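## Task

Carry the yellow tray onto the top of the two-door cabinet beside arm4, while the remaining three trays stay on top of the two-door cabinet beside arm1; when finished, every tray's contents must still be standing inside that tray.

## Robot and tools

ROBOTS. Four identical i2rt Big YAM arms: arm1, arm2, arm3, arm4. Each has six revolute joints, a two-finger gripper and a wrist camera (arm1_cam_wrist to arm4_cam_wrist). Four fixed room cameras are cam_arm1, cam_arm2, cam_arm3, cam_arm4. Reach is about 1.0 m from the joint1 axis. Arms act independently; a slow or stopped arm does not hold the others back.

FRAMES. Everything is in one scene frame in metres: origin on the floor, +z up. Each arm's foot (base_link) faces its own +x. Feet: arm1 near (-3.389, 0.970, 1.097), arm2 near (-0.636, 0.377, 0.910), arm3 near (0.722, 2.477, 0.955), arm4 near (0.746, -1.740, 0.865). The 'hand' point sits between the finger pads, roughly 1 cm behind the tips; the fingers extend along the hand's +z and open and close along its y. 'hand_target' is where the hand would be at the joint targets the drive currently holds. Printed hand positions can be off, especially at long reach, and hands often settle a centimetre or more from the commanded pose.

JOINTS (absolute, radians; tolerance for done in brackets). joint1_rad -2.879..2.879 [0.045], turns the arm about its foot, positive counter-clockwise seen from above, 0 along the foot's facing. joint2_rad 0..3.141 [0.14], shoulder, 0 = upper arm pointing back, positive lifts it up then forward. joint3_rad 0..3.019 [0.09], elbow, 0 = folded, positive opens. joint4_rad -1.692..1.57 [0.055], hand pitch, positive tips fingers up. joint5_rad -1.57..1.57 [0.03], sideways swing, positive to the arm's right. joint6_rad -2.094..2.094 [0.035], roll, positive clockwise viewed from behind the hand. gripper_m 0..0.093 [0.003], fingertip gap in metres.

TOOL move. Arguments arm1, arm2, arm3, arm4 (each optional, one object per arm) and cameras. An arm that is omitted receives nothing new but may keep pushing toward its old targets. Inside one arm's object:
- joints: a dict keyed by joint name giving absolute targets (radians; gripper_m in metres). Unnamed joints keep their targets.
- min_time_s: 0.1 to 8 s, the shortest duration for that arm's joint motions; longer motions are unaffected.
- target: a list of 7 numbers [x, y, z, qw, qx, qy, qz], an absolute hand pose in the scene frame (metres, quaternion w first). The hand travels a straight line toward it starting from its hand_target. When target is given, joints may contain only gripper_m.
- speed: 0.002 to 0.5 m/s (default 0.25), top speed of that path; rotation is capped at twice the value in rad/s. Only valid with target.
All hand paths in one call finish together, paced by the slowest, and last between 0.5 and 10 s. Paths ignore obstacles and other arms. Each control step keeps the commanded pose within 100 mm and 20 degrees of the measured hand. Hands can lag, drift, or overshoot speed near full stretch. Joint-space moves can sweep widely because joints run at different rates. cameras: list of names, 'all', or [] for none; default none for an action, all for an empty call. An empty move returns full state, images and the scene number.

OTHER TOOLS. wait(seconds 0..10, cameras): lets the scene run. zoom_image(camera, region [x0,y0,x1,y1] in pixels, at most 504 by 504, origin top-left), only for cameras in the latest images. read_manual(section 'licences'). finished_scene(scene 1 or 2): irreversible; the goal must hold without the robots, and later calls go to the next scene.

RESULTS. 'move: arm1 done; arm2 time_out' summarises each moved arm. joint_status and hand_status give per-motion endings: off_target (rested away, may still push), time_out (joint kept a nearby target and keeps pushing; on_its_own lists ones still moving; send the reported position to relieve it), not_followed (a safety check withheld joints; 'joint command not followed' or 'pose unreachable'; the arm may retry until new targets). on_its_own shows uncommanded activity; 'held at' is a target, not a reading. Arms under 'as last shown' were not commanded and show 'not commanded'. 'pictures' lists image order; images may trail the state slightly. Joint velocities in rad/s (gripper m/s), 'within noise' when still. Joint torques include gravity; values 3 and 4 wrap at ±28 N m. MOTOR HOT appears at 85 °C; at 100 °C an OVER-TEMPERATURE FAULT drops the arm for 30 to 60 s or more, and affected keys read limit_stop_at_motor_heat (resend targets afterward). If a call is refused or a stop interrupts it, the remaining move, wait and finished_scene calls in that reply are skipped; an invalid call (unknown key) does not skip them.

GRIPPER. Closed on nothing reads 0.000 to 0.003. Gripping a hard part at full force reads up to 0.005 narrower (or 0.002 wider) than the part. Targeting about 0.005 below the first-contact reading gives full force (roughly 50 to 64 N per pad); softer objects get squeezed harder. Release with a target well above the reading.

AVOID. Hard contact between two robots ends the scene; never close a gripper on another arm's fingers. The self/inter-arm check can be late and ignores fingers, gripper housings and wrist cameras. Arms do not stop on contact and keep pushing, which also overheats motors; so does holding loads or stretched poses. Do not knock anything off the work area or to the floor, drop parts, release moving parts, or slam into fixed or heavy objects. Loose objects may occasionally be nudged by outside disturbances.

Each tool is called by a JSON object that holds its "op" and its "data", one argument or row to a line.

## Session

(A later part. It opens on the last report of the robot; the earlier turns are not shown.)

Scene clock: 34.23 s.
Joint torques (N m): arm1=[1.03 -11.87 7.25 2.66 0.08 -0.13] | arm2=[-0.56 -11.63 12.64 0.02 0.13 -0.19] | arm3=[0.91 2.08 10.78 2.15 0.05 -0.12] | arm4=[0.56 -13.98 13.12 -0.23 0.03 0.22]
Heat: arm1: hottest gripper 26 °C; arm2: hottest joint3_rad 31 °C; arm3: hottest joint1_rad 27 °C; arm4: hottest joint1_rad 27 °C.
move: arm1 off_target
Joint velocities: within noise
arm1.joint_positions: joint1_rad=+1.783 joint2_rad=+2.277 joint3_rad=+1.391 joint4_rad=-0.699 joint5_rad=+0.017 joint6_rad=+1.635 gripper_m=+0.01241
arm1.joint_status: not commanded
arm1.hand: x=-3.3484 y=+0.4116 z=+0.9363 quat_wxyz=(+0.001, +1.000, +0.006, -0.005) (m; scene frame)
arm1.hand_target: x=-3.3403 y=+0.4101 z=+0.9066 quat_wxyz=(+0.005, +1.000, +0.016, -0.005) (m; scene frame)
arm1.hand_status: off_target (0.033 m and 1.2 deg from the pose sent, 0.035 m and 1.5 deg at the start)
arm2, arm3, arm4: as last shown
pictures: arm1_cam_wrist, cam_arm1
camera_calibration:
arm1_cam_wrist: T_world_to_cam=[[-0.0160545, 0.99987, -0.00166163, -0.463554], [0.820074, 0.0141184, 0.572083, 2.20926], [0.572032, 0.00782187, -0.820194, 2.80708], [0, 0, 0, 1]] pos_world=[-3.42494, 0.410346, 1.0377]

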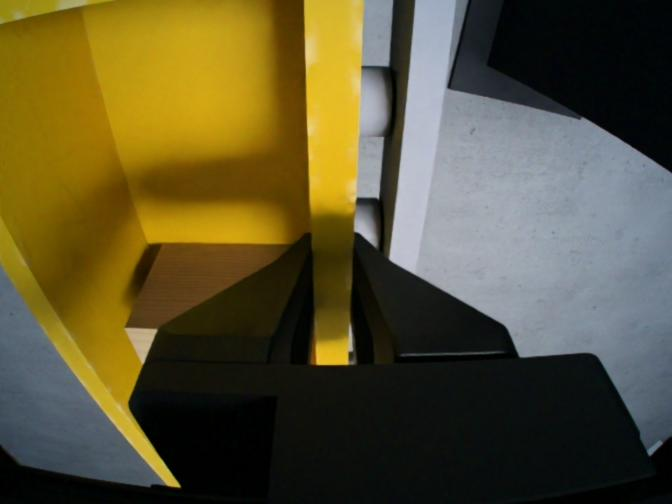

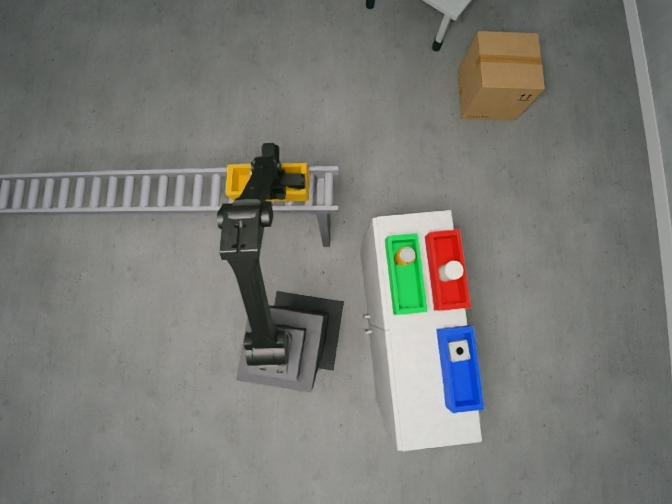

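{"op": "move", "data": {
  "arm1": {"target":[-3.34,0.425,0.965,0.005,1,0.0155,-0.005],"speed":0.15}
}}

{"op": "move", "data": {
  "arm1": {"target":[-3.34,0.428,0.925,0.005,1,0.0155,-0.005],"speed":0.1},
  "cameras": ["arm1_cam_wrist","cam_arm1"]
}}

{"op": "zoom_image", "data": {
  "camera": "cam_arm1",
  "region": [220, 150, 350, 225]
}}

Scene clock: 35.80 s.
Joint torques (N m): arm1=[1.26 -18.49 6.06 -0.34 -0.06 -0.11] | arm2=[-0.62 -11.63 12.66 0.05 0.13 -0.19] | arm3=[0.91 1.79 10.78 2.15 0.04 -0.12] | arm4=[0.56 -13.98 13.12 -0.23 0.04 0.22]
Heat: arm1: hottest gripper 26 °C; arm2: hottest joint3_rad 31 °C; arm3: hottest joint1_rad 27 °C; arm4: hottest joint1_rad 27 °C.
move: arm1 off_target
Joint velocities: within noise
arm1.joint_positions: joint1_rad=+1.783 joint2_rad=+2.233 joint3_rad=+1.329 joint4_rad=-0.704 joint5_rad=+0.020 joint6_rad=+1.638 gripper_m=+0.01241
arm1.joint_status: not commanded
arm1.hand: x=-3.3505 y=+0.4338 z=+0.9446 quat_wxyz=(-0.010, +1.000, +0.005, -0.008) (m; scene frame)
arm1.hand_target: x=-3.3401 y=+0.4253 z=+0.9645 quat_wxyz=(+0.005, +1.000, +0.015, -0.005) (m; scene frame)
arm1.hand_status: off_target (0.025 m and 2.1 deg from the pose sent, 0.033 m and 1.2 deg at the start)
arm2, arm3, arm4: as last shown
pictures: none

Scene clock: 36.83 s.
Joint torques (N m): arm1=[0.91 -14.1 6.32 0.81 0.06 -0.06] | arm2=[-0.62 -11.63 12.66 0.05 0.13 -0.2] | arm3=[0.91 1.79 10.78 2.17 0.04 -0.12] | arm4=[0.62 -14.04 13.12 -0.23 0.04 0.22]
Heat: arm1: hottest gripper 26 °C; arm2: hottest joint3_rad 31 °C; arm3: hottest joint1_rad 27 °C; arm4: hottest joint3_rad 28 °C.
move: arm1 off_target
Joint velocities: within noise
arm1.joint_positions: joint1_rad=+1.787 joint2_rad=+2.247 joint3_rad=+1.324 joint4_rad=-0.651 joint5_rad=+0.017 joint6_rad=+1.632 gripper_m=+0.01241
arm1.joint_status: not commanded
arm1.hand: x=-3.3472 y=+0.4277 z=+0.9361 quat_wxyz=(+0.007, +1.000, +0.010, -0.005) (m; scene frame)
arm1.hand_target: x=-3.3401 y=+0.4284 z=+0.9252 quat_wxyz=(+0.005, +1.000, +0.016, -0.005) (m; scene frame)
arm1.hand_status: off_target (0.013 m and 0.7 deg from the pose sent, 0.023 m and 2.1 deg at the start)
arm2, arm3, arm4: as last shown
pictures: arm1_cam_wrist, cam_arm1
camera_calibration:
arm1_cam_wrist: T_world_to_cam=[[-0.0236252, 0.999644, -0.0124256, -0.494793], [0.819713, 0.0264848, 0.572162, 2.20149], [0.572287, 0.00333203, -0.820046, 2.80882], [0, 0, 0, 1]] pos_world=[-3.42373, 0.426952, 1.03761]

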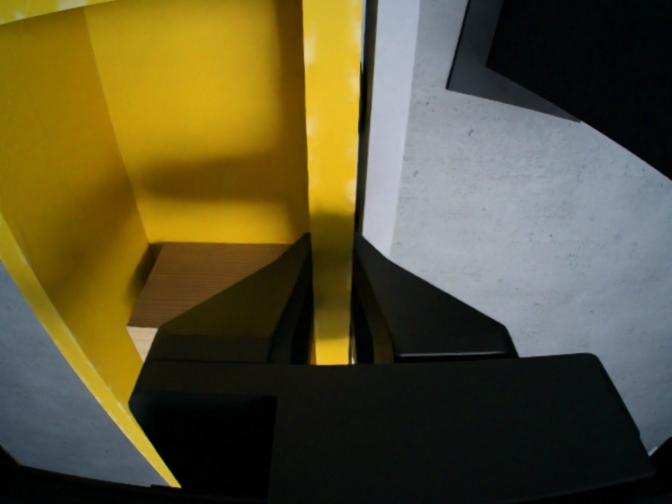

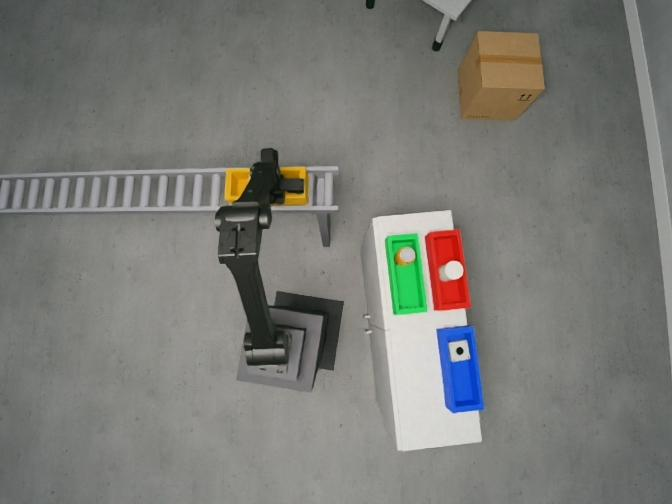

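Scaled by 3.877 from the camera's 672x504 image, which has a finer 960x720 frame.

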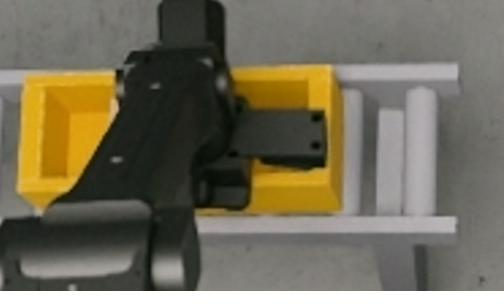

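{"op": "move", "data": {
  "arm1": {"target":[-3.34,0.425,0.895,0.0,1,0.0155,-0.005],"speed":0.1},
  "cameras": ["arm1_cam_wrist","cam_arm1"]
}}

{"op": "zoom_image", "data": {
  "camera": "cam_arm1",
  "region": [220, 150, 350, 225]
}}

{"op": "zoom_image", "data": {
  "camera": "arm1_cam_wrist",
  "region": [300, 0, 500, 270]
}}

Scene clock: 38.40 s.
Joint torques (N m): arm1=[0.5 -9.99 8.2 1.87 0.07 -0.06] | arm2=[-0.56 -11.63 12.66 0.05 0.13 -0.2] | arm3=[0.91 1.96 10.77 2.17 0.04 -0.13] | arm4=[0.62 -13.98 13.12 -0.23 0.03 0.22]
Heat: arm1: hottest gripper 26 °C; arm2: hottest joint3_rad 32 °C; arm3: hottest joint1_rad 27 °C; arm4: hottest joint3_rad 28 °C.
move: arm1 off_target
Joint velocities: within noise
arm1.joint_positions: joint1_rad=+1.793 joint2_rad=+2.256 joint3_rad=+1.327 joint4_rad=-0.643 joint5_rad=+0.017 joint6_rad=+1.632 gripper_m=+0.01241
arm1.joint_status: not commanded
arm1.hand: x=-3.3440 y=+0.4266 z=+0.9326 quat_wxyz=(+0.008, +1.000, +0.012, -0.004) (m; scene frame)
arm1.hand_target: x=-3.3403 y=+0.4279 z=+0.8970 quat_wxyz=(+0.000, +1.000, +0.016, -0.005) (m; scene frame)
arm1.hand_status: off_target (0.038 m and 1.0 deg from the pose sent, 0.042 m and 1.0 deg at the start)
arm2, arm3, arm4: as last shown
pictures: arm1_cam_wrist, cam_arm1
camera_calibration:
arm1_cam_wrist: T_world_to_cam=[[-0.0293637, 0.999455, -0.0150573, -0.510293], [0.819038, 0.0326928, 0.572807, 2.1955], [0.572987, 0.00448718, -0.819552, 2.80555], [0, 0, 0, 1]] pos_world=[-3.42073, 0.425649, 1.03401]

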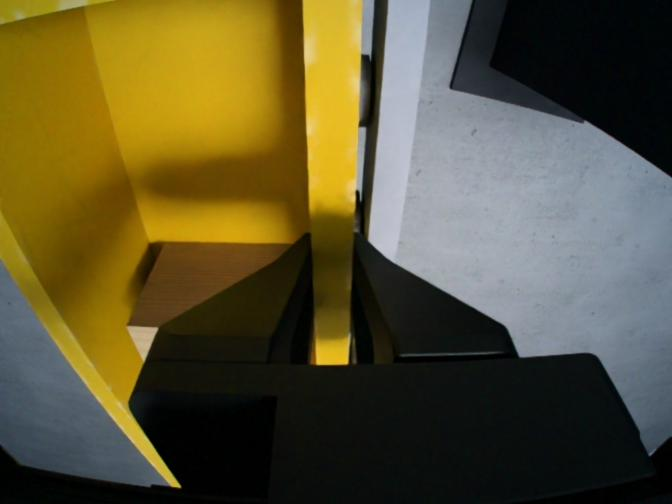

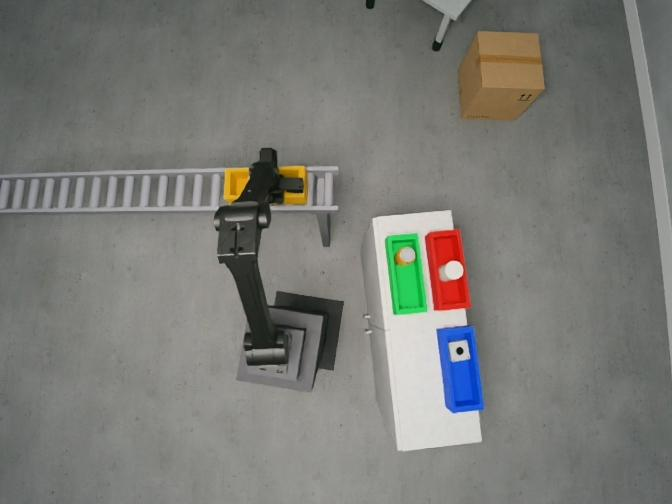

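Scaled by 3.877 from the camera's 672x504 image, which has a finer 960x720 frame.

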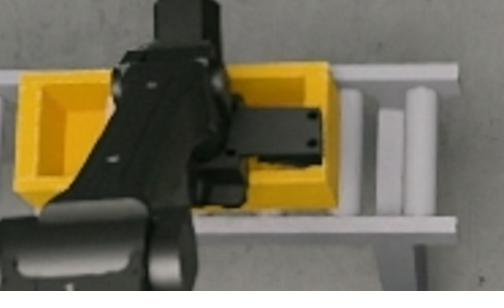

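Scaled by 1.867 from the camera's 672x504 image, which has a finer 960x720 frame.

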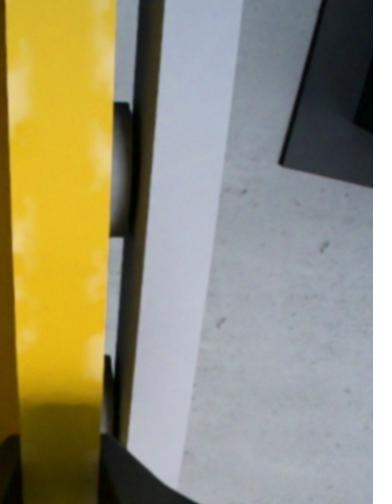

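{"op": "move", "data": {
  "arm1": {"joints":{"gripper_m":0.04}},
  "cameras": ["arm1_cam_wrist","cam_arm1"]
}}

{"op": "zoom_image", "data": {
  "camera": "cam_arm1",
  "region": [220, 150, 350, 225]
}}

Scene clock: 39.53 s.
Joint torques (N m): arm1=[0.44 -15.62 6.63 0.61 0.07 -0.06] | arm2=[-0.56 -11.63 12.66 0.03 0.13 -0.2] | arm3=[0.91 1.85 10.76 2.14 0.04 -0.11] | arm4=[0.62 -13.98 13.12 -0.23 0.04 0.22]
Heat: arm1: hottest gripper 26 °C; arm2: hottest joint3_rad 32 °C; arm3: hottest joint1_rad 27 °C; arm4: hottest joint3_rad 28 °C.
move: arm1 done
Joint velocities: within noise
arm1.joint_positions: joint1_rad=+1.793 joint2_rad=+2.324 joint3_rad=+1.337 joint4_rad=-0.614 joint5_rad=+0.017 joint6_rad=+1.632 gripper_m=+0.03993
arm1.joint_status: all done
arm1.hand: x=-3.3446 y=+0.4352 z=+0.8990 quat_wxyz=(-0.007, +1.000, +0.013, -0.006) (m; scene frame)
arm1.hand_target: x=-3.3403 y=+0.4278 z=+0.8970 quat_wxyz=(+0.000, +1.000, +0.015, -0.005) (m; scene frame)
arm1.hand_status: not commanded
arm2, arm3, arm4: as last shown
pictures: arm1_cam_wrist, cam_arm1
camera_calibration:
arm1_cam_wrist: T_world_to_cam=[[-0.0294732, 0.999464, 0.0142149, -0.546128], [0.820453, 0.0160663, 0.571488, 2.22801], [0.570954, 0.0285063, -0.820487, 2.76179], [0, 0, 0, 1]] pos_world=[-3.42092, 0.431311, 1.00049]

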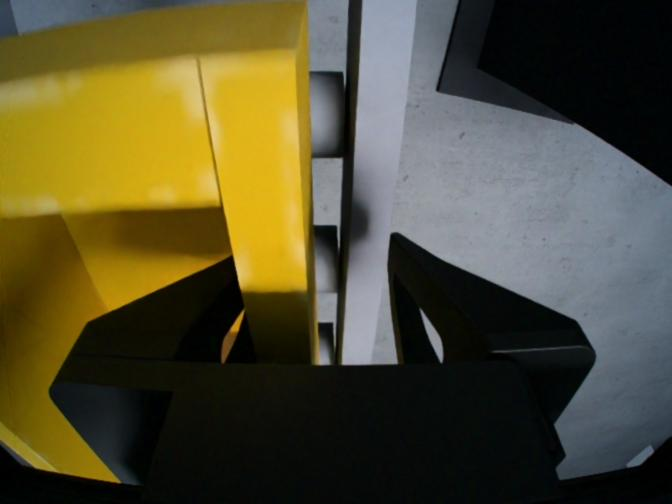

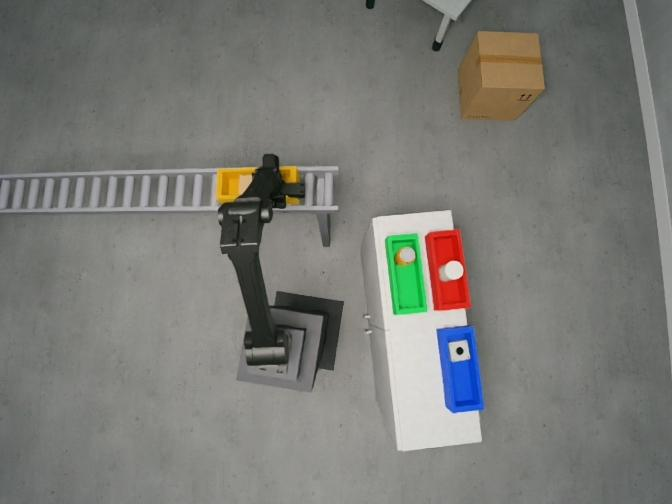

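Scaled by 3.877 from the camera's 672x504 image, which has a finer 960x720 frame.

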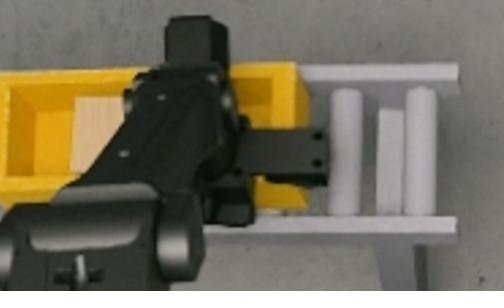

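{"op": "move", "data": {
  "arm1": {"target":[-3.33,0.435,1.05,0.0,1,0.0155,-0.005],"speed":0.3},
  "cameras": ["arm1_cam_wrist","cam_arm1","cam_arm2"]
}}

Scene clock: 41.07 s.
Joint torques (N m): arm1=[1.08 -13.45 7.92 -0.23 0.16 0.02] | arm2=[-0.56 -11.63 12.66 0.05 0.14 -0.19] | arm3=[1.03 1.9 10.77 2.21 0.04 -0.12] | arm4=[0.62 -13.98 13.12 -0.23 0.03 0.22]
Heat: arm1: hottest gripper 26 °C; arm2: hottest joint3_rad 32 °C; arm3: hottest joint1_rad 27 °C; arm4: hottest joint3_rad 28 °C.
move: arm1 off_target
Joint velocities: within noise
arm1.joint_positions: joint1_rad=+1.806 joint2_rad=+2.012 joint3_rad=+1.321 joint4_rad=-0.874 joint5_rad=+0.014 joint6_rad=+1.646 gripper_m=+0.03995
arm1.joint_status: not commanded
arm1.hand: x=-3.3375 y=+0.4313 z=+1.0581 quat_wxyz=(+0.011, +1.000, +0.012, -0.003) (m; scene frame)
arm1.hand_target: x=-3.3301 y=+0.4352 z=+1.0501 quat_wxyz=(+0.000, +1.000, +0.016, -0.005) (m; scene frame)
arm1.hand_status: off_target (0.012 m and 1.4 deg from the pose sent, 0.152 m and 0.8 deg at the start)
arm2, arm4: as last shown
arm3.joint_positions: joint1_rad=-0.869 joint2_rad=+0.639 joint3_rad=+1.368 joint4_rad=-1.495 joint5_rad=-0.125 joint6_rad=+0.677 gripper_m=+0.09396
arm3.joint_status: not commanded
arm3.hand: x=+0.9311 y=+2.4316 z=+1.4532 quat_wxyz=(-0.381, -0.410, -0.818, -0.131) (m; scene frame)
arm3.hand_target: x=+0.9299 y=+2.4320 z=+1.4659 quat_wxyz=(-0.395, -0.406, -0.813, -0.133) (m; scene frame)
arm3.hand_status: not commanded
pictures: arm1_cam_wrist, cam_arm1, cam_arm2
camera_calibration:
arm1_cam_wrist: T_world_to_cam=[[-0.0280924, 0.999381, -0.021161, -0.502184], [0.817183, 0.0351525, 0.575306, 2.10824], [0.575694, -0.00113067, -0.817665, 2.91406], [0, 0, 0, 1]] pos_world=[-3.41453, 0.431058, 1.15921]

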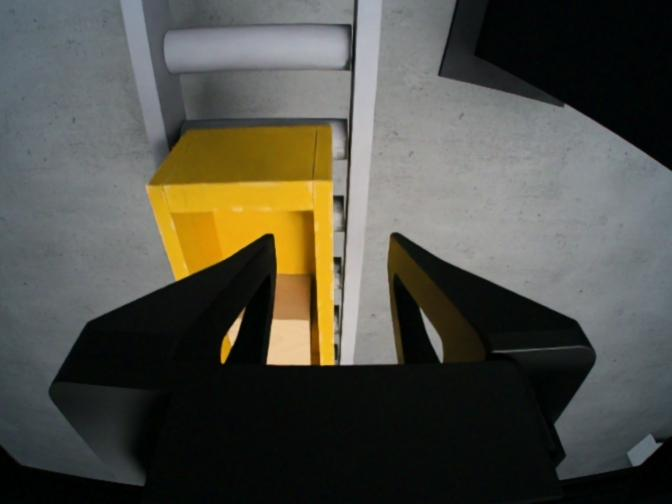

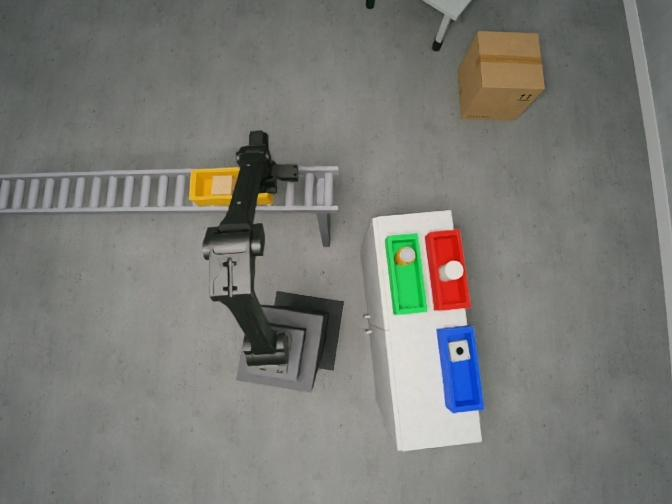

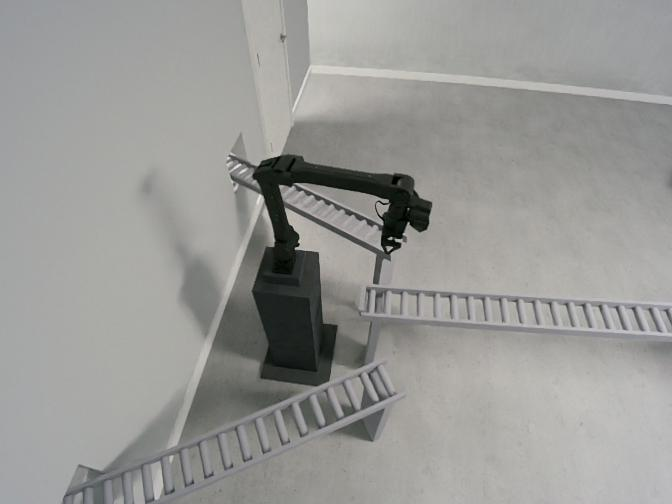

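{"op": "wait", "data": {
  "seconds": 3,
  "cameras": ["cam_arm2","arm2_cam_wrist"]
}}

Scene clock: 44.53 s.
Joint torques (N m): arm1=[1.08 -13.57 7.9 -0.21 0.16 0.02] | arm2=[-0.62 -11.63 12.66 0.05 0.13 -0.19] | arm3=[0.85 1.85 10.77 2.17 0.04 -0.11] | arm4=[0.56 -13.98 13.12 -0.23 0.03 0.22]
Heat: arm1: hottest gripper 26 °C; arm2: hottest joint3_rad 33 °C; arm3: hottest joint1_rad 27 °C; arm4: hottest joint3_rad 29 °C.
Joint velocities: within noise
arm1.joint_positions: joint1_rad=+1.806 joint2_rad=+2.012 joint3_rad=+1.321 joint4_rad=-0.874 joint5_rad=+0.014 joint6_rad=+1.646 gripper_m=+0.03995
arm1.joint_status: not commanded
arm1.hand: x=-3.3375 y=+0.4313 z=+1.0581 quat_wxyz=(+0.011, +1.000, +0.012, -0.003) (m; scene frame)
arm1.hand_target: x=-3.3301 y=+0.4352 z=+1.0501 quat_wxyz=(+0.000, +1.000, +0.016, -0.005) (m; scene frame)
arm1.hand_status: off_target (0.012 m and 1.4 deg from the pose sent, 0.152 m and 0.8 deg at the start)
arm2.joint_positions: joint1_rad=-0.175 joint2_rad=+1.485 joint3_rad=+1.521 joint4_rad=-1.672 joint5_rad=+0.002 joint6_rad=-0.176 gripper_m=+0.09396
arm2.joint_status: not commanded
arm2.hand: x=-1.0488 y=+0.4551 z=+1.1927 quat_wxyz=(+0.007, +1.000, -0.002, +0.029) (m; scene frame)
arm2.hand_target: x=-1.0585 y=+0.4597 z=+1.2196 quat_wxyz=(-0.001, +1.000, +0.000, -0.002) (m; scene frame)
arm2.hand_status: not commanded
arm3.joint_positions: joint1_rad=-0.869 joint2_rad=+0.639 joint3_rad=+1.368 joint4_rad=-1.495 joint5_rad=-0.125 joint6_rad=+0.677 gripper_m=+0.09396
arm3.joint_status: not commanded
arm3.hand: x=+0.9311 y=+2.4316 z=+1.4532 quat_wxyz=(-0.381, -0.410, -0.818, -0.131) (m; scene frame)
arm3.hand_target: x=+0.9299 y=+2.4320 z=+1.4659 quat_wxyz=(-0.395, -0.406, -0.813, -0.133) (m; scene frame)
arm3.hand_status: not commanded
arm4.joint_positions: joint1_rad=+1.287 joint2_rad=+1.714 joint3_rad=+1.504 joint4_rad=-1.396 joint5_rad=+0.002 joint6_rad=+1.282 gripper_m=+0.09396
arm4.joint_status: not commanded
arm4.hand: x=+1.1162 y=-1.3940 z=+1.0368 quat_wxyz=(+0.007, -0.262, -0.965, +0.013) (m; scene frame)
arm4.hand_target: x=+1.1194 y=-1.3804 z=+1.0499 quat_wxyz=(+0.000, -0.260, -0.966, +0.000) (m; scene frame)
arm4.hand_status: not commanded
wait: 3.00 s; at rest from the start
pictures: arm2_cam_wrist, cam_arm2
camera_calibration:
arm2_cam_wrist: T_world_to_cam=[[-0.0308393, 0.999516, -0.00410104, -0.48758], [0.77655, 0.0265427, 0.629496, 0.0550759], [0.629301, 0.0162286, -0.776993, 1.70387], [0, 0, 0, 1]] pos_world=[-1.13005, 0.458231, 1.28722]

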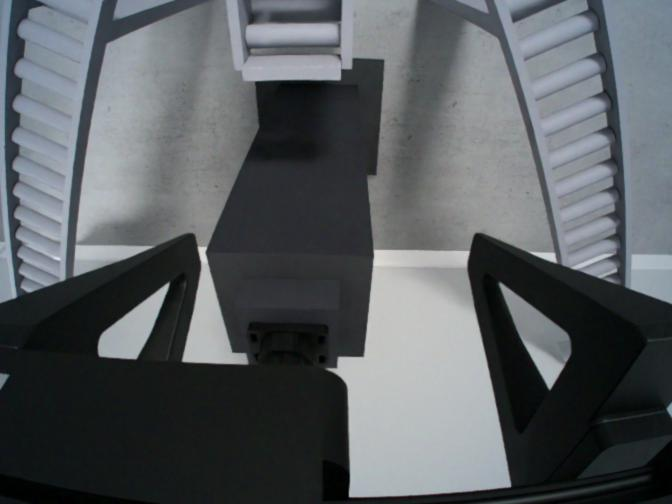

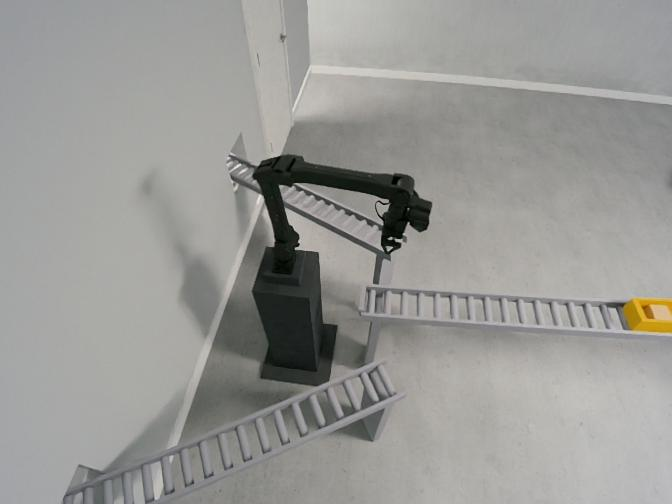

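{"op": "move", "data": {
  "arm2": {"target":[-1.17,0.48,1.10,0,1,0.017,0],"speed":0.3,"joints":{"gripper_m":0.06}},
  "arm1": {"target":[-3.30,0.55,1.25,0.0,1,0.0155,-0.005],"speed":0.3}
}}

{"op": "wait", "data": {
  "seconds": 2.5,
  "cameras": ["cam_arm2","arm2_cam_wrist"]
}}

Scene clock: 47.67 s.
Joint torques (N m): arm1=[1.03 -9.35 9.17 -0.23 0.09 0.03] | arm2=[-0.56 -14.39 12.53 0.64 0.12 -0.19] | arm3=[0.79 1.85 10.76 2.15 0.06 -0.12] | arm4=[0.62 -13.98 13.12 -0.23 0.04 0.22]
Heat: arm1: hottest gripper 26 °C; arm2: hottest joint3_rad 33 °C; arm3: hottest joint1_rad 27 °C; arm4: hottest joint3_rad 29 °C.
move: arm1 done; arm2 off_target
Joint velocities: within noise
arm1.joint_positions: joint1_rad=+1.908 joint2_rad=+1.519 joint3_rad=+1.216 joint4_rad=-1.267 joint5_rad=+0.014 joint6_rad=+1.748 gripper_m=+0.03995
arm1.joint_status: not commanded
arm1.hand: x=-3.3057 y=+0.5458 z=+1.2542 quat_wxyz=(+0.009, +1.000, +0.012, -0.003) (m; scene frame)
arm1.hand_target: x=-3.3002 y=+0.5500 z=+1.2501 quat_wxyz=(+0.000, +1.000, +0.015, -0.005) (m; scene frame)
arm1.hand_status: done (0.008 m and 1.2 deg from the pose sent, 0.229 m and 1.4 deg at the start)
arm2.joint_positions: joint1_rad=-0.175 joint2_rad=+1.773 joint3_rad=+1.581 joint4_rad=-1.449 joint5_rad=+0.002 joint6_rad=-0.210 gripper_m=+0.06007
arm2.joint_status: all done
arm2.hand: x=-1.1475 y=+0.4727 z=+1.0810 quat_wxyz=(+0.007, +0.999, +0.015, +0.031) (m; scene frame)
arm2.hand_target: x=-1.1684 y=+0.4797 z=+1.1006 quat_wxyz=(+0.000, +1.000, +0.017, +0.000) (m; scene frame)
arm2.hand_status: off_target (0.030 m and 3.6 deg from the pose sent, 0.155 m and 4.0 deg at the start)
arm3, arm4: as last shown
pictures: none

Scene clock: 50.17 s.
Joint torques (N m): arm1=[0.97 -9.35 9.16 -0.23 0.09 0.01] | arm2=[-0.56 -14.45 12.55 0.64 0.12 -0.19] | arm3=[0.85 1.85 10.77 2.13 0.05 -0.13] | arm4=[0.56 -13.98 13.12 -0.23 0.04 0.22]
Heat: arm1: hottest gripper 25 °C; arm2: hottest joint3_rad 33 °C; arm3: hottest joint1_rad 27 °C; arm4: hottest joint3_rad 29 °C.
Joint velocities: within noise
arm1.joint_positions: joint1_rad=+1.908 joint2_rad=+1.519 joint3_rad=+1.216 joint4_rad=-1.267 joint5_rad=+0.014 joint6_rad=+1.748 gripper_m=+0.03995
arm1.joint_status: not commanded
arm1.hand: x=-3.3057 y=+0.5458 z=+1.2542 quat_wxyz=(+0.009, +1.000, +0.012, -0.003) (m; scene frame)
arm1.hand_target: x=-3.3002 y=+0.5500 z=+1.2501 quat_wxyz=(+0.000, +1.000, +0.015, -0.005) (m; scene frame)
arm1.hand_status: done (0.008 m and 1.2 deg from the pose sent, 0.229 m and 1.4 deg at the start)
arm2.joint_positions: joint1_rad=-0.175 joint2_rad=+1.773 joint3_rad=+1.581 joint4_rad=-1.449 joint5_rad=+0.002 joint6_rad=-0.210 gripper_m=+0.06007
arm2.joint_status: all done
arm2.hand: x=-1.1475 y=+0.4727 z=+1.0810 quat_wxyz=(+0.007, +0.999, +0.015, +0.031) (m; scene frame)
arm2.hand_target: x=-1.1684 y=+0.4797 z=+1.1006 quat_wxyz=(+0.000, +1.000, +0.017, +0.000) (m; scene frame)
arm2.hand_status: off_target (0.030 m and 3.6 deg from the pose sent, 0.155 m and 4.0 deg at the start)
arm3.joint_positions: joint1_rad=-0.869 joint2_rad=+0.639 joint3_rad=+1.368 joint4_rad=-1.495 joint5_rad=-0.125 joint6_rad=+0.677 gripper_m=+0.09396
arm3.joint_status: not commanded
arm3.hand: x=+0.9311 y=+2.4316 z=+1.4532 quat_wxyz=(-0.381, -0.410, -0.818, -0.131) (m; scene frame)
arm3.hand_target: x=+0.9299 y=+2.4320 z=+1.4659 quat_wxyz=(-0.395, -0.406, -0.813, -0.133) (m; scene frame)
arm3.hand_status: not commanded
arm4.joint_positions: joint1_rad=+1.287 joint2_rad=+1.714 joint3_rad=+1.504 joint4_rad=-1.396 joint5_rad=+0.002 joint6_rad=+1.282 gripper_m=+0.09396
arm4.joint_status: not commanded
arm4.hand: x=+1.1162 y=-1.3940 z=+1.0368 quat_wxyz=(+0.007, -0.262, -0.965, +0.013) (m; scene frame)
arm4.hand_target: x=+1.1194 y=-1.3804 z=+1.0499 quat_wxyz=(+0.000, -0.260, -0.966, +0.000) (m; scene frame)
arm4.hand_status: not commanded
wait: 2.50 s; at rest by 0.27 s
pictures: arm2_cam_wrist, cam_arm2
camera_calibration:
arm2_cam_wrist: T_world_to_cam=[[-0.0647636, 0.997878, -0.00673069, -0.544059], [0.772586, 0.0544085, 0.632575, 0.180564], [0.631599, 0.0357678, -0.77447, 1.66954], [0, 0, 0, 1]] pos_world=[-1.22921, 0.473364, 1.17512]

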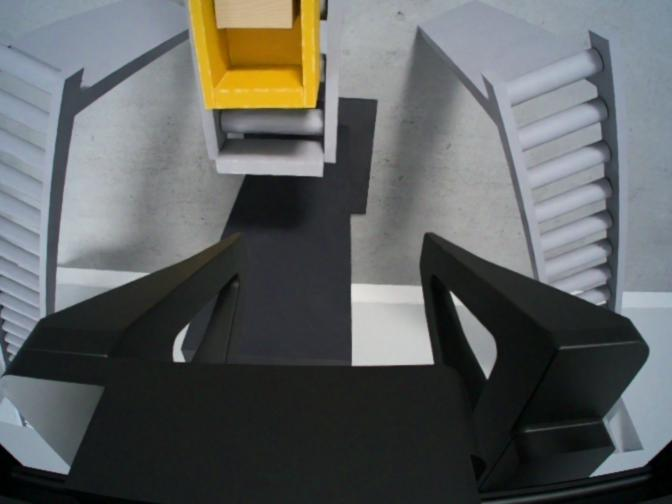

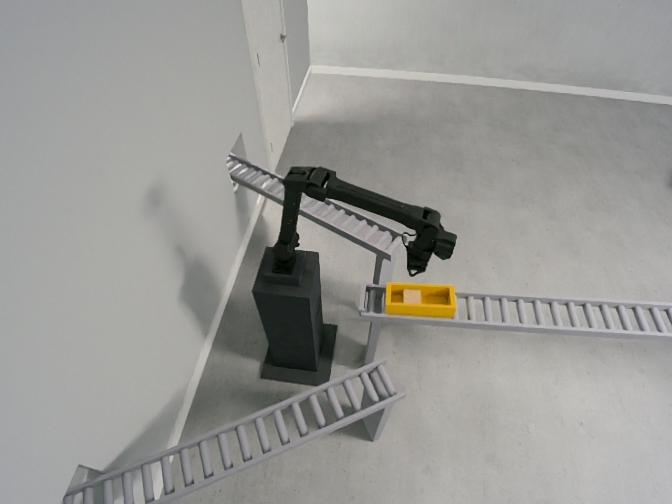

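{"op": "wait", "data": {
  "seconds": 1,
  "cameras": ["cam_arm2","arm2_cam_wrist"]
}}

{"op": "zoom_image", "data": {
  "camera": "cam_arm2",
  "region": [340, 250, 480, 350]
}}

Scene clock: 51.47 s.
Joint torques (N m): arm1=[1.03 -9.35 9.17 -0.24 0.09 0.02] | arm2=[-0.56 -14.39 12.53 0.64 0.12 -0.2] | arm3=[0.91 1.85 10.77 2.11 0.05 -0.11] | arm4=[0.62 -13.98 13.12 -0.23 0.04 0.22]
Heat: arm1: hottest gripper 25 °C; arm2: hottest joint3_rad 32 °C; arm3: hottest joint1_rad 27 °C; arm4: hottest joint3_rad 29 °C.
Joint velocities: within noise
arm1.joint_positions: joint1_rad=+1.908 joint2_rad=+1.519 joint3_rad=+1.216 joint4_rad=-1.267 joint5_rad=+0.014 joint6_rad=+1.748 gripper_m=+0.03995
arm1.joint_status: not commanded
arm1.hand: x=-3.3057 y=+0.5458 z=+1.2542 quat_wxyz=(+0.009, +1.000, +0.012, -0.003) (m; scene frame)
arm1.hand_target: x=-3.3002 y=+0.5500 z=+1.2501 quat_wxyz=(+0.000, +1.000, +0.015, -0.005) (m; scene frame)
arm1.hand_status: done (0.008 m and 1.2 deg from the pose sent, 0.229 m and 1.4 deg at the start)
arm2.joint_positions: joint1_rad=-0.175 joint2_rad=+1.773 joint3_rad=+1.581 joint4_rad=-1.449 joint5_rad=+0.002 joint6_rad=-0.210 gripper_m=+0.06007
arm2.joint_status: all done
arm2.hand: x=-1.1475 y=+0.4727 z=+1.0810 quat_wxyz=(+0.007, +0.999, +0.015, +0.031) (m; scene frame)
arm2.hand_target: x=-1.1684 y=+0.4797 z=+1.1006 quat_wxyz=(+0.000, +1.000, +0.017, +0.000) (m; scene frame)
arm2.hand_status: off_target (0.030 m and 3.6 deg from the pose sent, 0.155 m and 4.0 deg at the start)
arm3.joint_positions: joint1_rad=-0.869 joint2_rad=+0.639 joint3_rad=+1.368 joint4_rad=-1.495 joint5_rad=-0.125 joint6_rad=+0.677 gripper_m=+0.09396
arm3.joint_status: not commanded
arm3.hand: x=+0.9311 y=+2.4316 z=+1.4532 quat_wxyz=(-0.381, -0.410, -0.818, -0.131) (m; scene frame)
arm3.hand_target: x=+0.9299 y=+2.4320 z=+1.4659 quat_wxyz=(-0.395, -0.406, -0.813, -0.133) (m; scene frame)
arm3.hand_status: not commanded
arm4.joint_positions: joint1_rad=+1.287 joint2_rad=+1.714 joint3_rad=+1.504 joint4_rad=-1.396 joint5_rad=+0.002 joint6_rad=+1.282 gripper_m=+0.09396
arm4.joint_status: not commanded
arm4.hand: x=+1.1162 y=-1.3940 z=+1.0368 quat_wxyz=(+0.007, -0.262, -0.965, +0.013) (m; scene frame)
arm4.hand_target: x=+1.1194 y=-1.3804 z=+1.0499 quat_wxyz=(+0.000, -0.260, -0.966, +0.000) (m; scene frame)
arm4.hand_status: not commanded
wait: 1.00 s; at rest from the start
pictures: arm2_cam_wrist, cam_arm2
camera_calibration:
arm2_cam_wrist: T_world_to_cam=[[-0.0647636, 0.997878, -0.00673069, -0.544059], [0.772586, 0.0544085, 0.632575, 0.180564], [0.631599, 0.0357678, -0.77447, 1.66954], [0, 0, 0, 1]] pos_world=[-1.22921, 0.473364, 1.17512]

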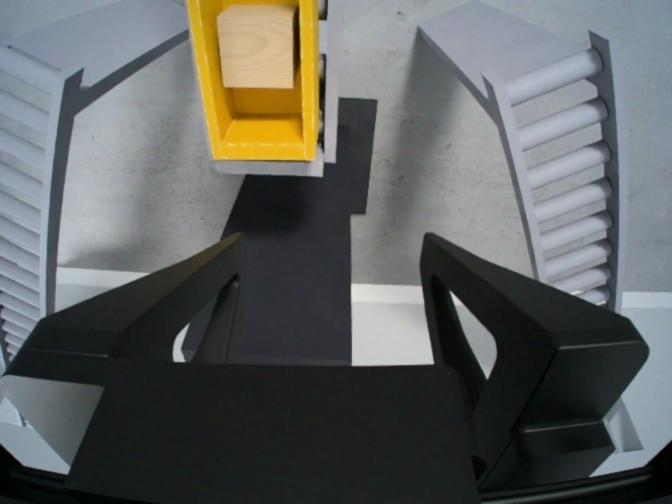

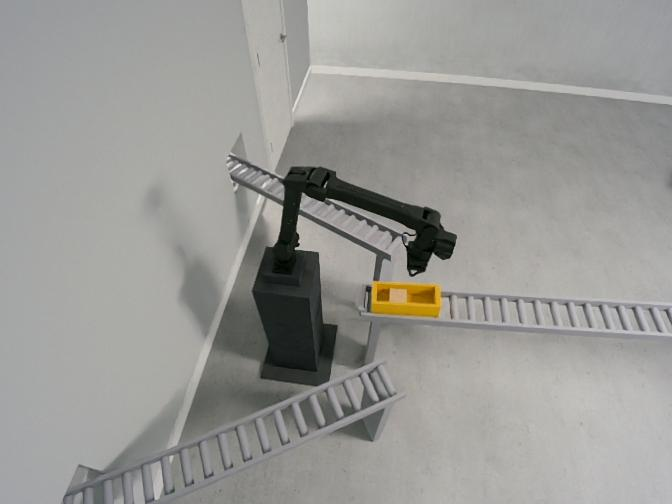

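Scaled by 3.600 from the camera's 672x504 image, which has a finer 960x720 frame.

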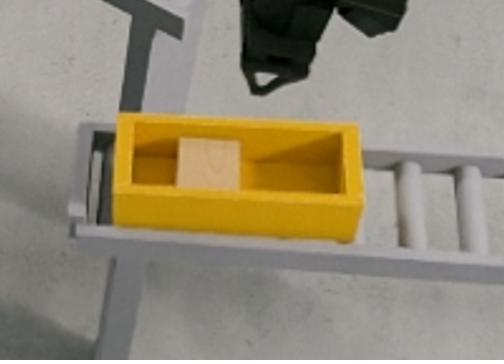

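{"op": "move", "data": {
  "arm2": {"target":[-1.205,0.467,0.915,0,1,0.017,0],"speed":0.3,"joints":{"gripper_m":0.06}},
  "cameras": ["cam_arm2","arm2_cam_wrist"]
}}

{"op": "zoom_image", "data": {
  "camera": "cam_arm2",
  "region": [340, 230, 480, 330]
}}

Scene clock: 54.53 s.
Joint torques (N m): arm1=[1.03 -9.35 9.17 -0.24 0.09 0.02] | arm2=[0.32 -17.55 8.1 0.76 0.09 0] | arm3=[0.73 1.85 10.78 2.15 0.05 -0.12] | arm4=[0.62 -13.98 13.12 -0.23 0.04 0.22]
Heat: arm1: hottest gripper 25 °C; arm2: hottest joint3_rad 32 °C; arm3: hottest joint1_rad 27 °C; arm4: hottest joint3_rad 30 °C.
move: arm2 off_target
Joint velocities: within noise
arm1, arm3, arm4: as last shown
arm2.joint_positions: joint1_rad=-0.155 joint2_rad=+2.026 joint3_rad=+1.481 joint4_rad=-1.059 joint5_rad=+0.002 joint6_rad=-0.197 gripper_m=+0.06007
arm2.joint_status: all done
arm2.hand: x=-1.1959 y=+0.4689 z=+0.9088 quat_wxyz=(+0.003, +1.000, +0.018, +0.013) (m; scene frame)
arm2.hand_target: x=-1.2049 y=+0.4670 z=+0.9152 quat_wxyz=(+0.000, +1.000, +0.017, +0.000) (m; scene frame)
arm2.hand_status: off_target (0.011 m and 1.5 deg from the pose sent, 0.176 m and 3.7 deg at the start)
pictures: arm2_cam_wrist, cam_arm2
camera_calibration:
arm2_cam_wrist: T_world_to_cam=[[-0.0719261, 0.997406, 0.00274375, -0.561463], [0.794736, 0.0556483, 0.604399, 0.378641], [0.602679, 0.0456526, -0.796677, 1.54782], [0, 0, 0, 1]] pos_world=[-1.27414, 0.468274, 1.0058]

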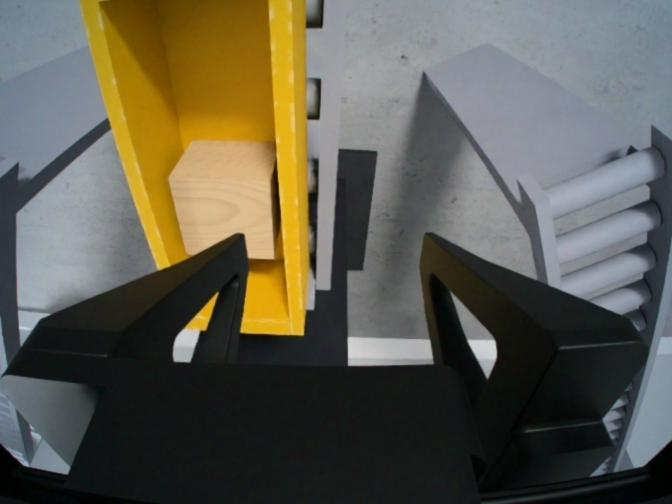

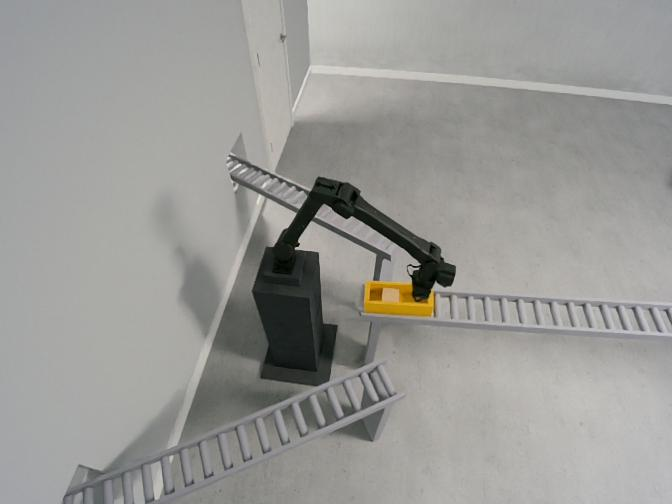

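Scaled by 3.600 from the camera's 672x504 image, which has a finer 960x720 frame.

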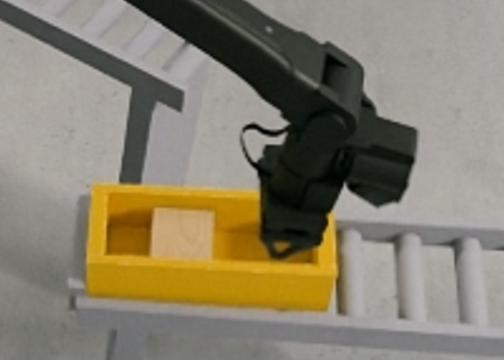

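{"op": "move", "data": {
  "arm2": {"target":[-1.198,0.446,0.815,0,1,0.017,0],"speed":0.2},
  "cameras": ["cam_arm2","arm2_cam_wrist"]
}}

{"op": "zoom_image", "data": {
  "camera": "cam_arm2",
  "region": [340, 230, 480, 330]
}}

Scene clock: 56.47 s.
Joint torques (N m): arm1=[1.03 -9.35 9.17 -0.24 0.09 0.02] | arm2=[0.21 -17.44 6.43 0.77 0.09 -0.02] | arm3=[0.85 1.73 10.77 2.13 0.05 -0.11] | arm4=[0.62 -14.04 13.12 -0.23 0.04 0.22]
Heat: arm1: hottest gripper 25 °C; arm2: hottest joint3_rad 32 °C; arm3: hottest joint1_rad 27 °C; arm4: hottest joint3_rad 30 °C.
move: arm2 done
Joint velocities: within noise
arm1, arm3, arm4: as last shown
arm2.joint_positions: joint1_rad=-0.119 joint2_rad=+2.157 joint3_rad=+1.404 joint4_rad=-0.840 joint5_rad=+0.002 joint6_rad=-0.163 gripper_m=+0.06007
arm2.joint_status: not commanded
arm2.hand: x=-1.1928 y=+0.4478 z=+0.8132 quat_wxyz=(+0.002, +1.000, +0.019, +0.008) (m; scene frame)
arm2.hand_target: x=-1.1979 y=+0.4460 z=+0.8150 quat_wxyz=(+0.000, +1.000, +0.017, +0.000) (m; scene frame)
arm2.hand_status: done (0.006 m and 0.9 deg from the pose sent, 0.096 m and 1.5 deg at the start)
pictures: arm2_cam_wrist, cam_arm2
camera_calibration:
arm2_cam_wrist: T_world_to_cam=[[-0.0733899, 0.997285, 0.00599259, -0.544324], [0.800959, 0.0553601, 0.596154, 0.449342], [0.594204, 0.0485515, -0.802847, 1.4643], [0, 0, 0, 1]] pos_world=[-1.26995, 0.446876, 0.910996]

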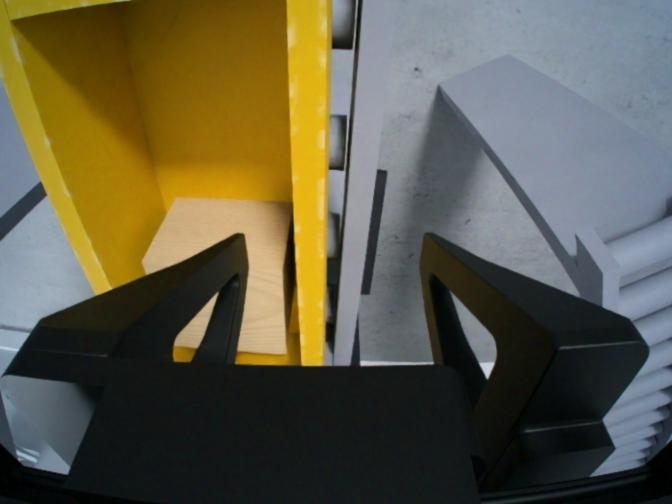

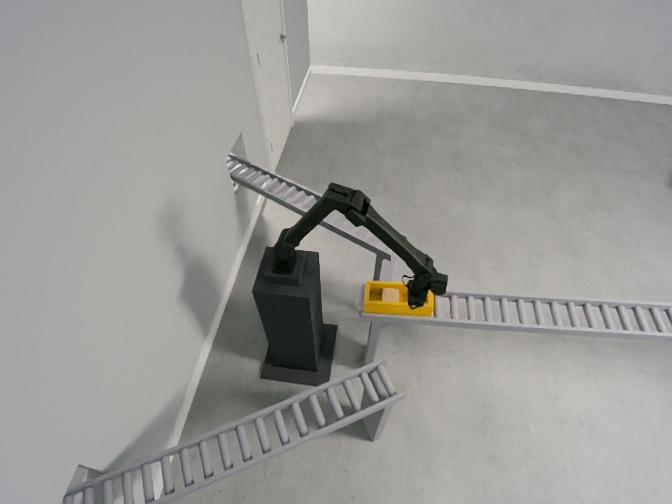

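Scaled by 3.600 from the camera's 672x504 image, which has a finer 960x720 frame.

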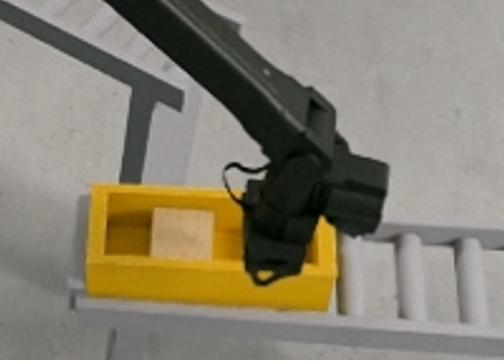

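{"op": "move", "data": {
  "arm2": {"target":[-1.198,0.446,0.775,0,1,0.017,0],"speed":0.15}
}}

{"op": "move", "data": {
  "arm2": {"joints":{"gripper_m":0.003}},
  "cameras": ["cam_arm2","arm2_cam_wrist"]
}}

Scene clock: 58.10 s.
Joint torques (N m): arm1=[0.97 -9.35 9.16 -0.23 0.09 0.02] | arm2=[0.15 -17.08 6 0.8 0.09 -0.01] | arm3=[0.85 1.85 10.78 2.14 0.04 -0.12] | arm4=[0.62 -13.98 13.11 -0.23 0.04 0.22]
Heat: arm1: hottest gripper 25 °C; arm2: hottest joint3_rad 32 °C; arm3: hottest joint1_rad 27 °C; arm4: hottest joint3_rad 30 °C.
move: arm2 done
Joint velocities: within noise
arm1, arm3, arm4: as last shown
arm2.joint_positions: joint1_rad=-0.119 joint2_rad=+2.221 joint3_rad=+1.404 joint4_rad=-0.767 joint5_rad=+0.002 joint6_rad=-0.163 gripper_m=+0.06007
arm2.joint_status: not commanded
arm2.hand: x=-1.1953 y=+0.4480 z=+0.7782 quat_wxyz=(+0.001, +1.000, +0.019, +0.003) (m; scene frame)
arm2.hand_target: x=-1.1979 y=+0.4460 z=+0.7751 quat_wxyz=(+0.000, +1.000, +0.017, +0.000) (m; scene frame)
arm2.hand_status: done (0.005 m and 0.4 deg from the pose sent, 0.039 m and 0.9 deg at the start)
pictures: none

Scene clock: 58.83 s.
Joint torques (N m): arm1=[1.03 -9.35 9.16 -0.24 0.09 0.01] | arm2=[-0.09 -17.08 6 0.72 0.14 -0.13] | arm3=[0.91 1.96 10.78 2.14 0.04 -0.12] | arm4=[0.56 -13.98 13.12 -0.21 0.04 0.22]
Heat: arm1: hottest gripper 25 °C; arm2: hottest joint3_rad 32 °C; arm3: hottest joint1_rad 27 °C; arm4: hottest joint3_rad 30 °C.
move: arm2 off_target
Joint velocities: within noise
arm1, arm3, arm4: as last shown
arm2.joint_positions: joint1_rad=-0.115 joint2_rad=+2.221 joint3_rad=+1.404 joint4_rad=-0.764 joint5_rad=+0.001 joint6_rad=-0.151 gripper_m=+0.01171
arm2.joint_status: gripper_m off_target (ended at +0.01174, target +0.00300)
arm2.hand: x=-1.1962 y=+0.4456 z=+0.7782 quat_wxyz=(+0.002, +1.000, +0.015, +0.002) (m; scene frame)
arm2.hand_target: x=-1.1979 y=+0.4459 z=+0.7751 quat_wxyz=(+0.000, +1.000, +0.017, +0.000) (m; scene frame)
arm2.hand_status: not commanded
pictures: arm2_cam_wrist, cam_arm2
camera_calibration:
arm2_cam_wrist: T_world_to_cam=[[-0.0648091, 0.997874, 0.00690254, -0.532927], [0.808436, 0.0484481, 0.586587, 0.492517], [0.585005, 0.0435964, -0.809857, 1.43508], [0, 0, 0, 1]] pos_world=[-1.27224, 0.445368, 0.876985]

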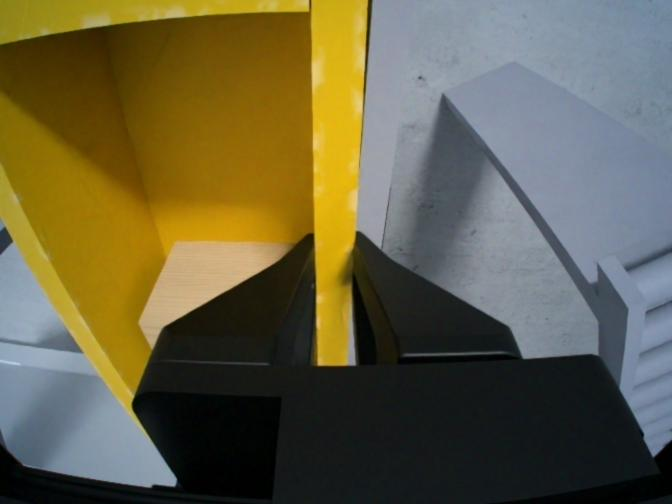

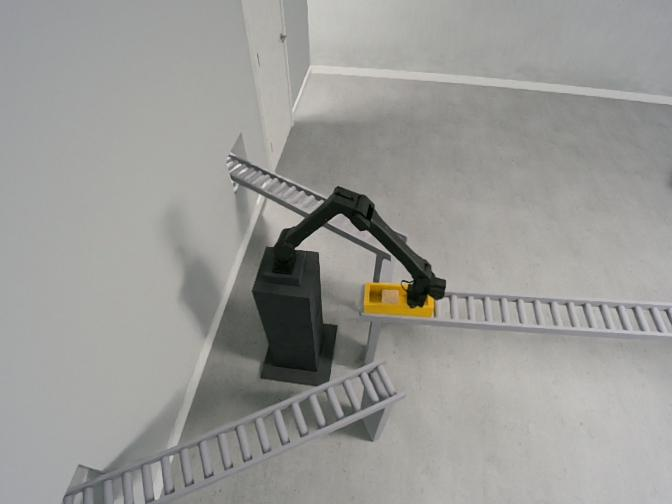

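{"op": "move", "data": {
  "arm2": {"target":[-1.195,0.447,0.95,0,1,0.017,0],"speed":0.15}
}}

{"op": "move", "data": {
  "arm2": {"joints":{"joint1_rad":0.867,"joint6_rad":1.40},"min_time_s":2.5},
  "cameras": ["cam_arm2","arm2_cam_wrist"]
}}

Scene clock: 62.10 s.
Joint torques (N m): arm1=[0.97 -9.35 9.17 -0.24 0.09 0.02] | arm2=[-0.15 -19.31 11.51 -0.39 -0.04 -0.21] | arm3=[0.85 1.85 10.73 2.17 0.05 -0.12] | arm4=[0.62 -14.04 13.12 -0.23 0.04 0.22]
Heat: arm1: hottest gripper 25 °C; arm2: hottest joint3_rad 32 °C; arm3: hottest joint1_rad 27 °C; arm4: hottest joint3_rad 30 °C.
move: arm2 off_target
Joint velocities: within noise
arm1, arm3, arm4: as last shown
arm2.joint_positions: joint1_rad=-0.115 joint2_rad=+1.984 joint3_rad=+1.404 joint4_rad=-1.086 joint5_rad=+0.006 joint6_rad=-0.145 gripper_m=+0.01171
arm2.joint_status: not commanded
arm2.hand: x=-1.1635 y=+0.4432 z=+0.9073 quat_wxyz=(+0.005, +0.999, +0.012, +0.044) (m; scene frame)
arm2.hand_target: x=-1.1923 y=+0.4466 z=+0.9504 quat_wxyz=(+0.000, +1.000, +0.017, +0.000) (m; scene frame)
arm2.hand_status: off_target (0.053 m and 5.1 deg from the pose sent, 0.172 m and 0.4 deg at the start)
pictures: none

Scene clock: 65.47 s.
Joint torques (N m): arm1=[1.03 -9.35 9.16 -0.24 0.09 0.02] | arm2=[-1.14 -19.19 11.45 -0.02 -0.06 -0.01] | arm3=[0.73 1.96 10.81 2.18 0.03 -0.11] | arm4=[0.56 -13.98 13.12 -0.21 0.04 0.22]
Heat: arm1: hottest gripper 25 °C; arm2: hottest joint3_rad 32 °C; arm3: hottest joint1_rad 27 °C; arm4: hottest joint3_rad 31 °C.
move: arm2 done
Joint velocities: within noise
arm1, arm3, arm4: as last shown
arm2.joint_positions: joint1_rad=+0.874 joint2_rad=+1.984 joint3_rad=+1.404 joint4_rad=-1.098 joint5_rad=+0.010 joint6_rad=+1.394 gripper_m=+0.01172
arm2.joint_status: all done
arm2.hand: x=-0.9789 y=-0.0249 z=+0.9077 quat_wxyz=(-0.048, +0.964, -0.259, +0.015) (m; scene frame)
arm2.hand_target: x=-1.0019 y=-0.0475 z=+0.9506 quat_wxyz=(-0.001, +0.964, -0.266, -0.004) (m; scene frame)
arm2.hand_status: not commanded
pictures: arm2_cam_wrist, cam_arm2
camera_calibration:
arm2_cam_wrist: T_world_to_cam=[[0.467869, 0.876671, 0.112014, 0.372823], [0.680667, -0.438271, 0.587036, 0.126032], [0.563729, -0.198412, -0.801774, 1.39918], [0, 0, 0, 1]] pos_world=[-1.04898, 0.00600792, 1.00608]

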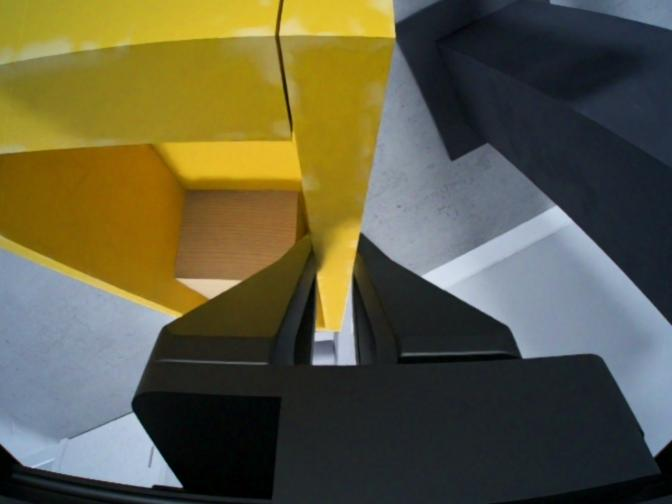

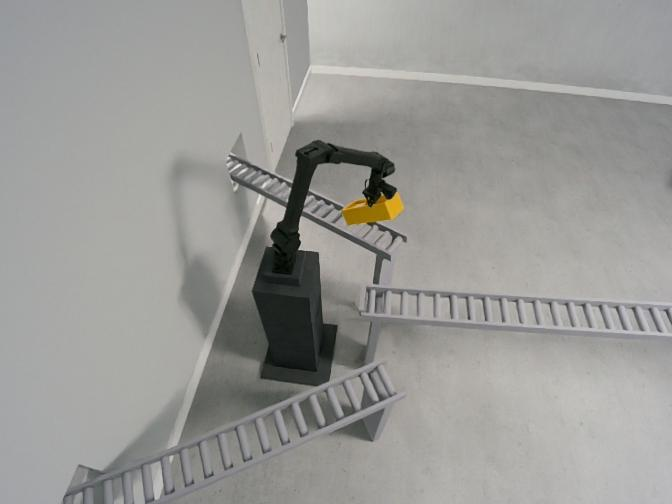

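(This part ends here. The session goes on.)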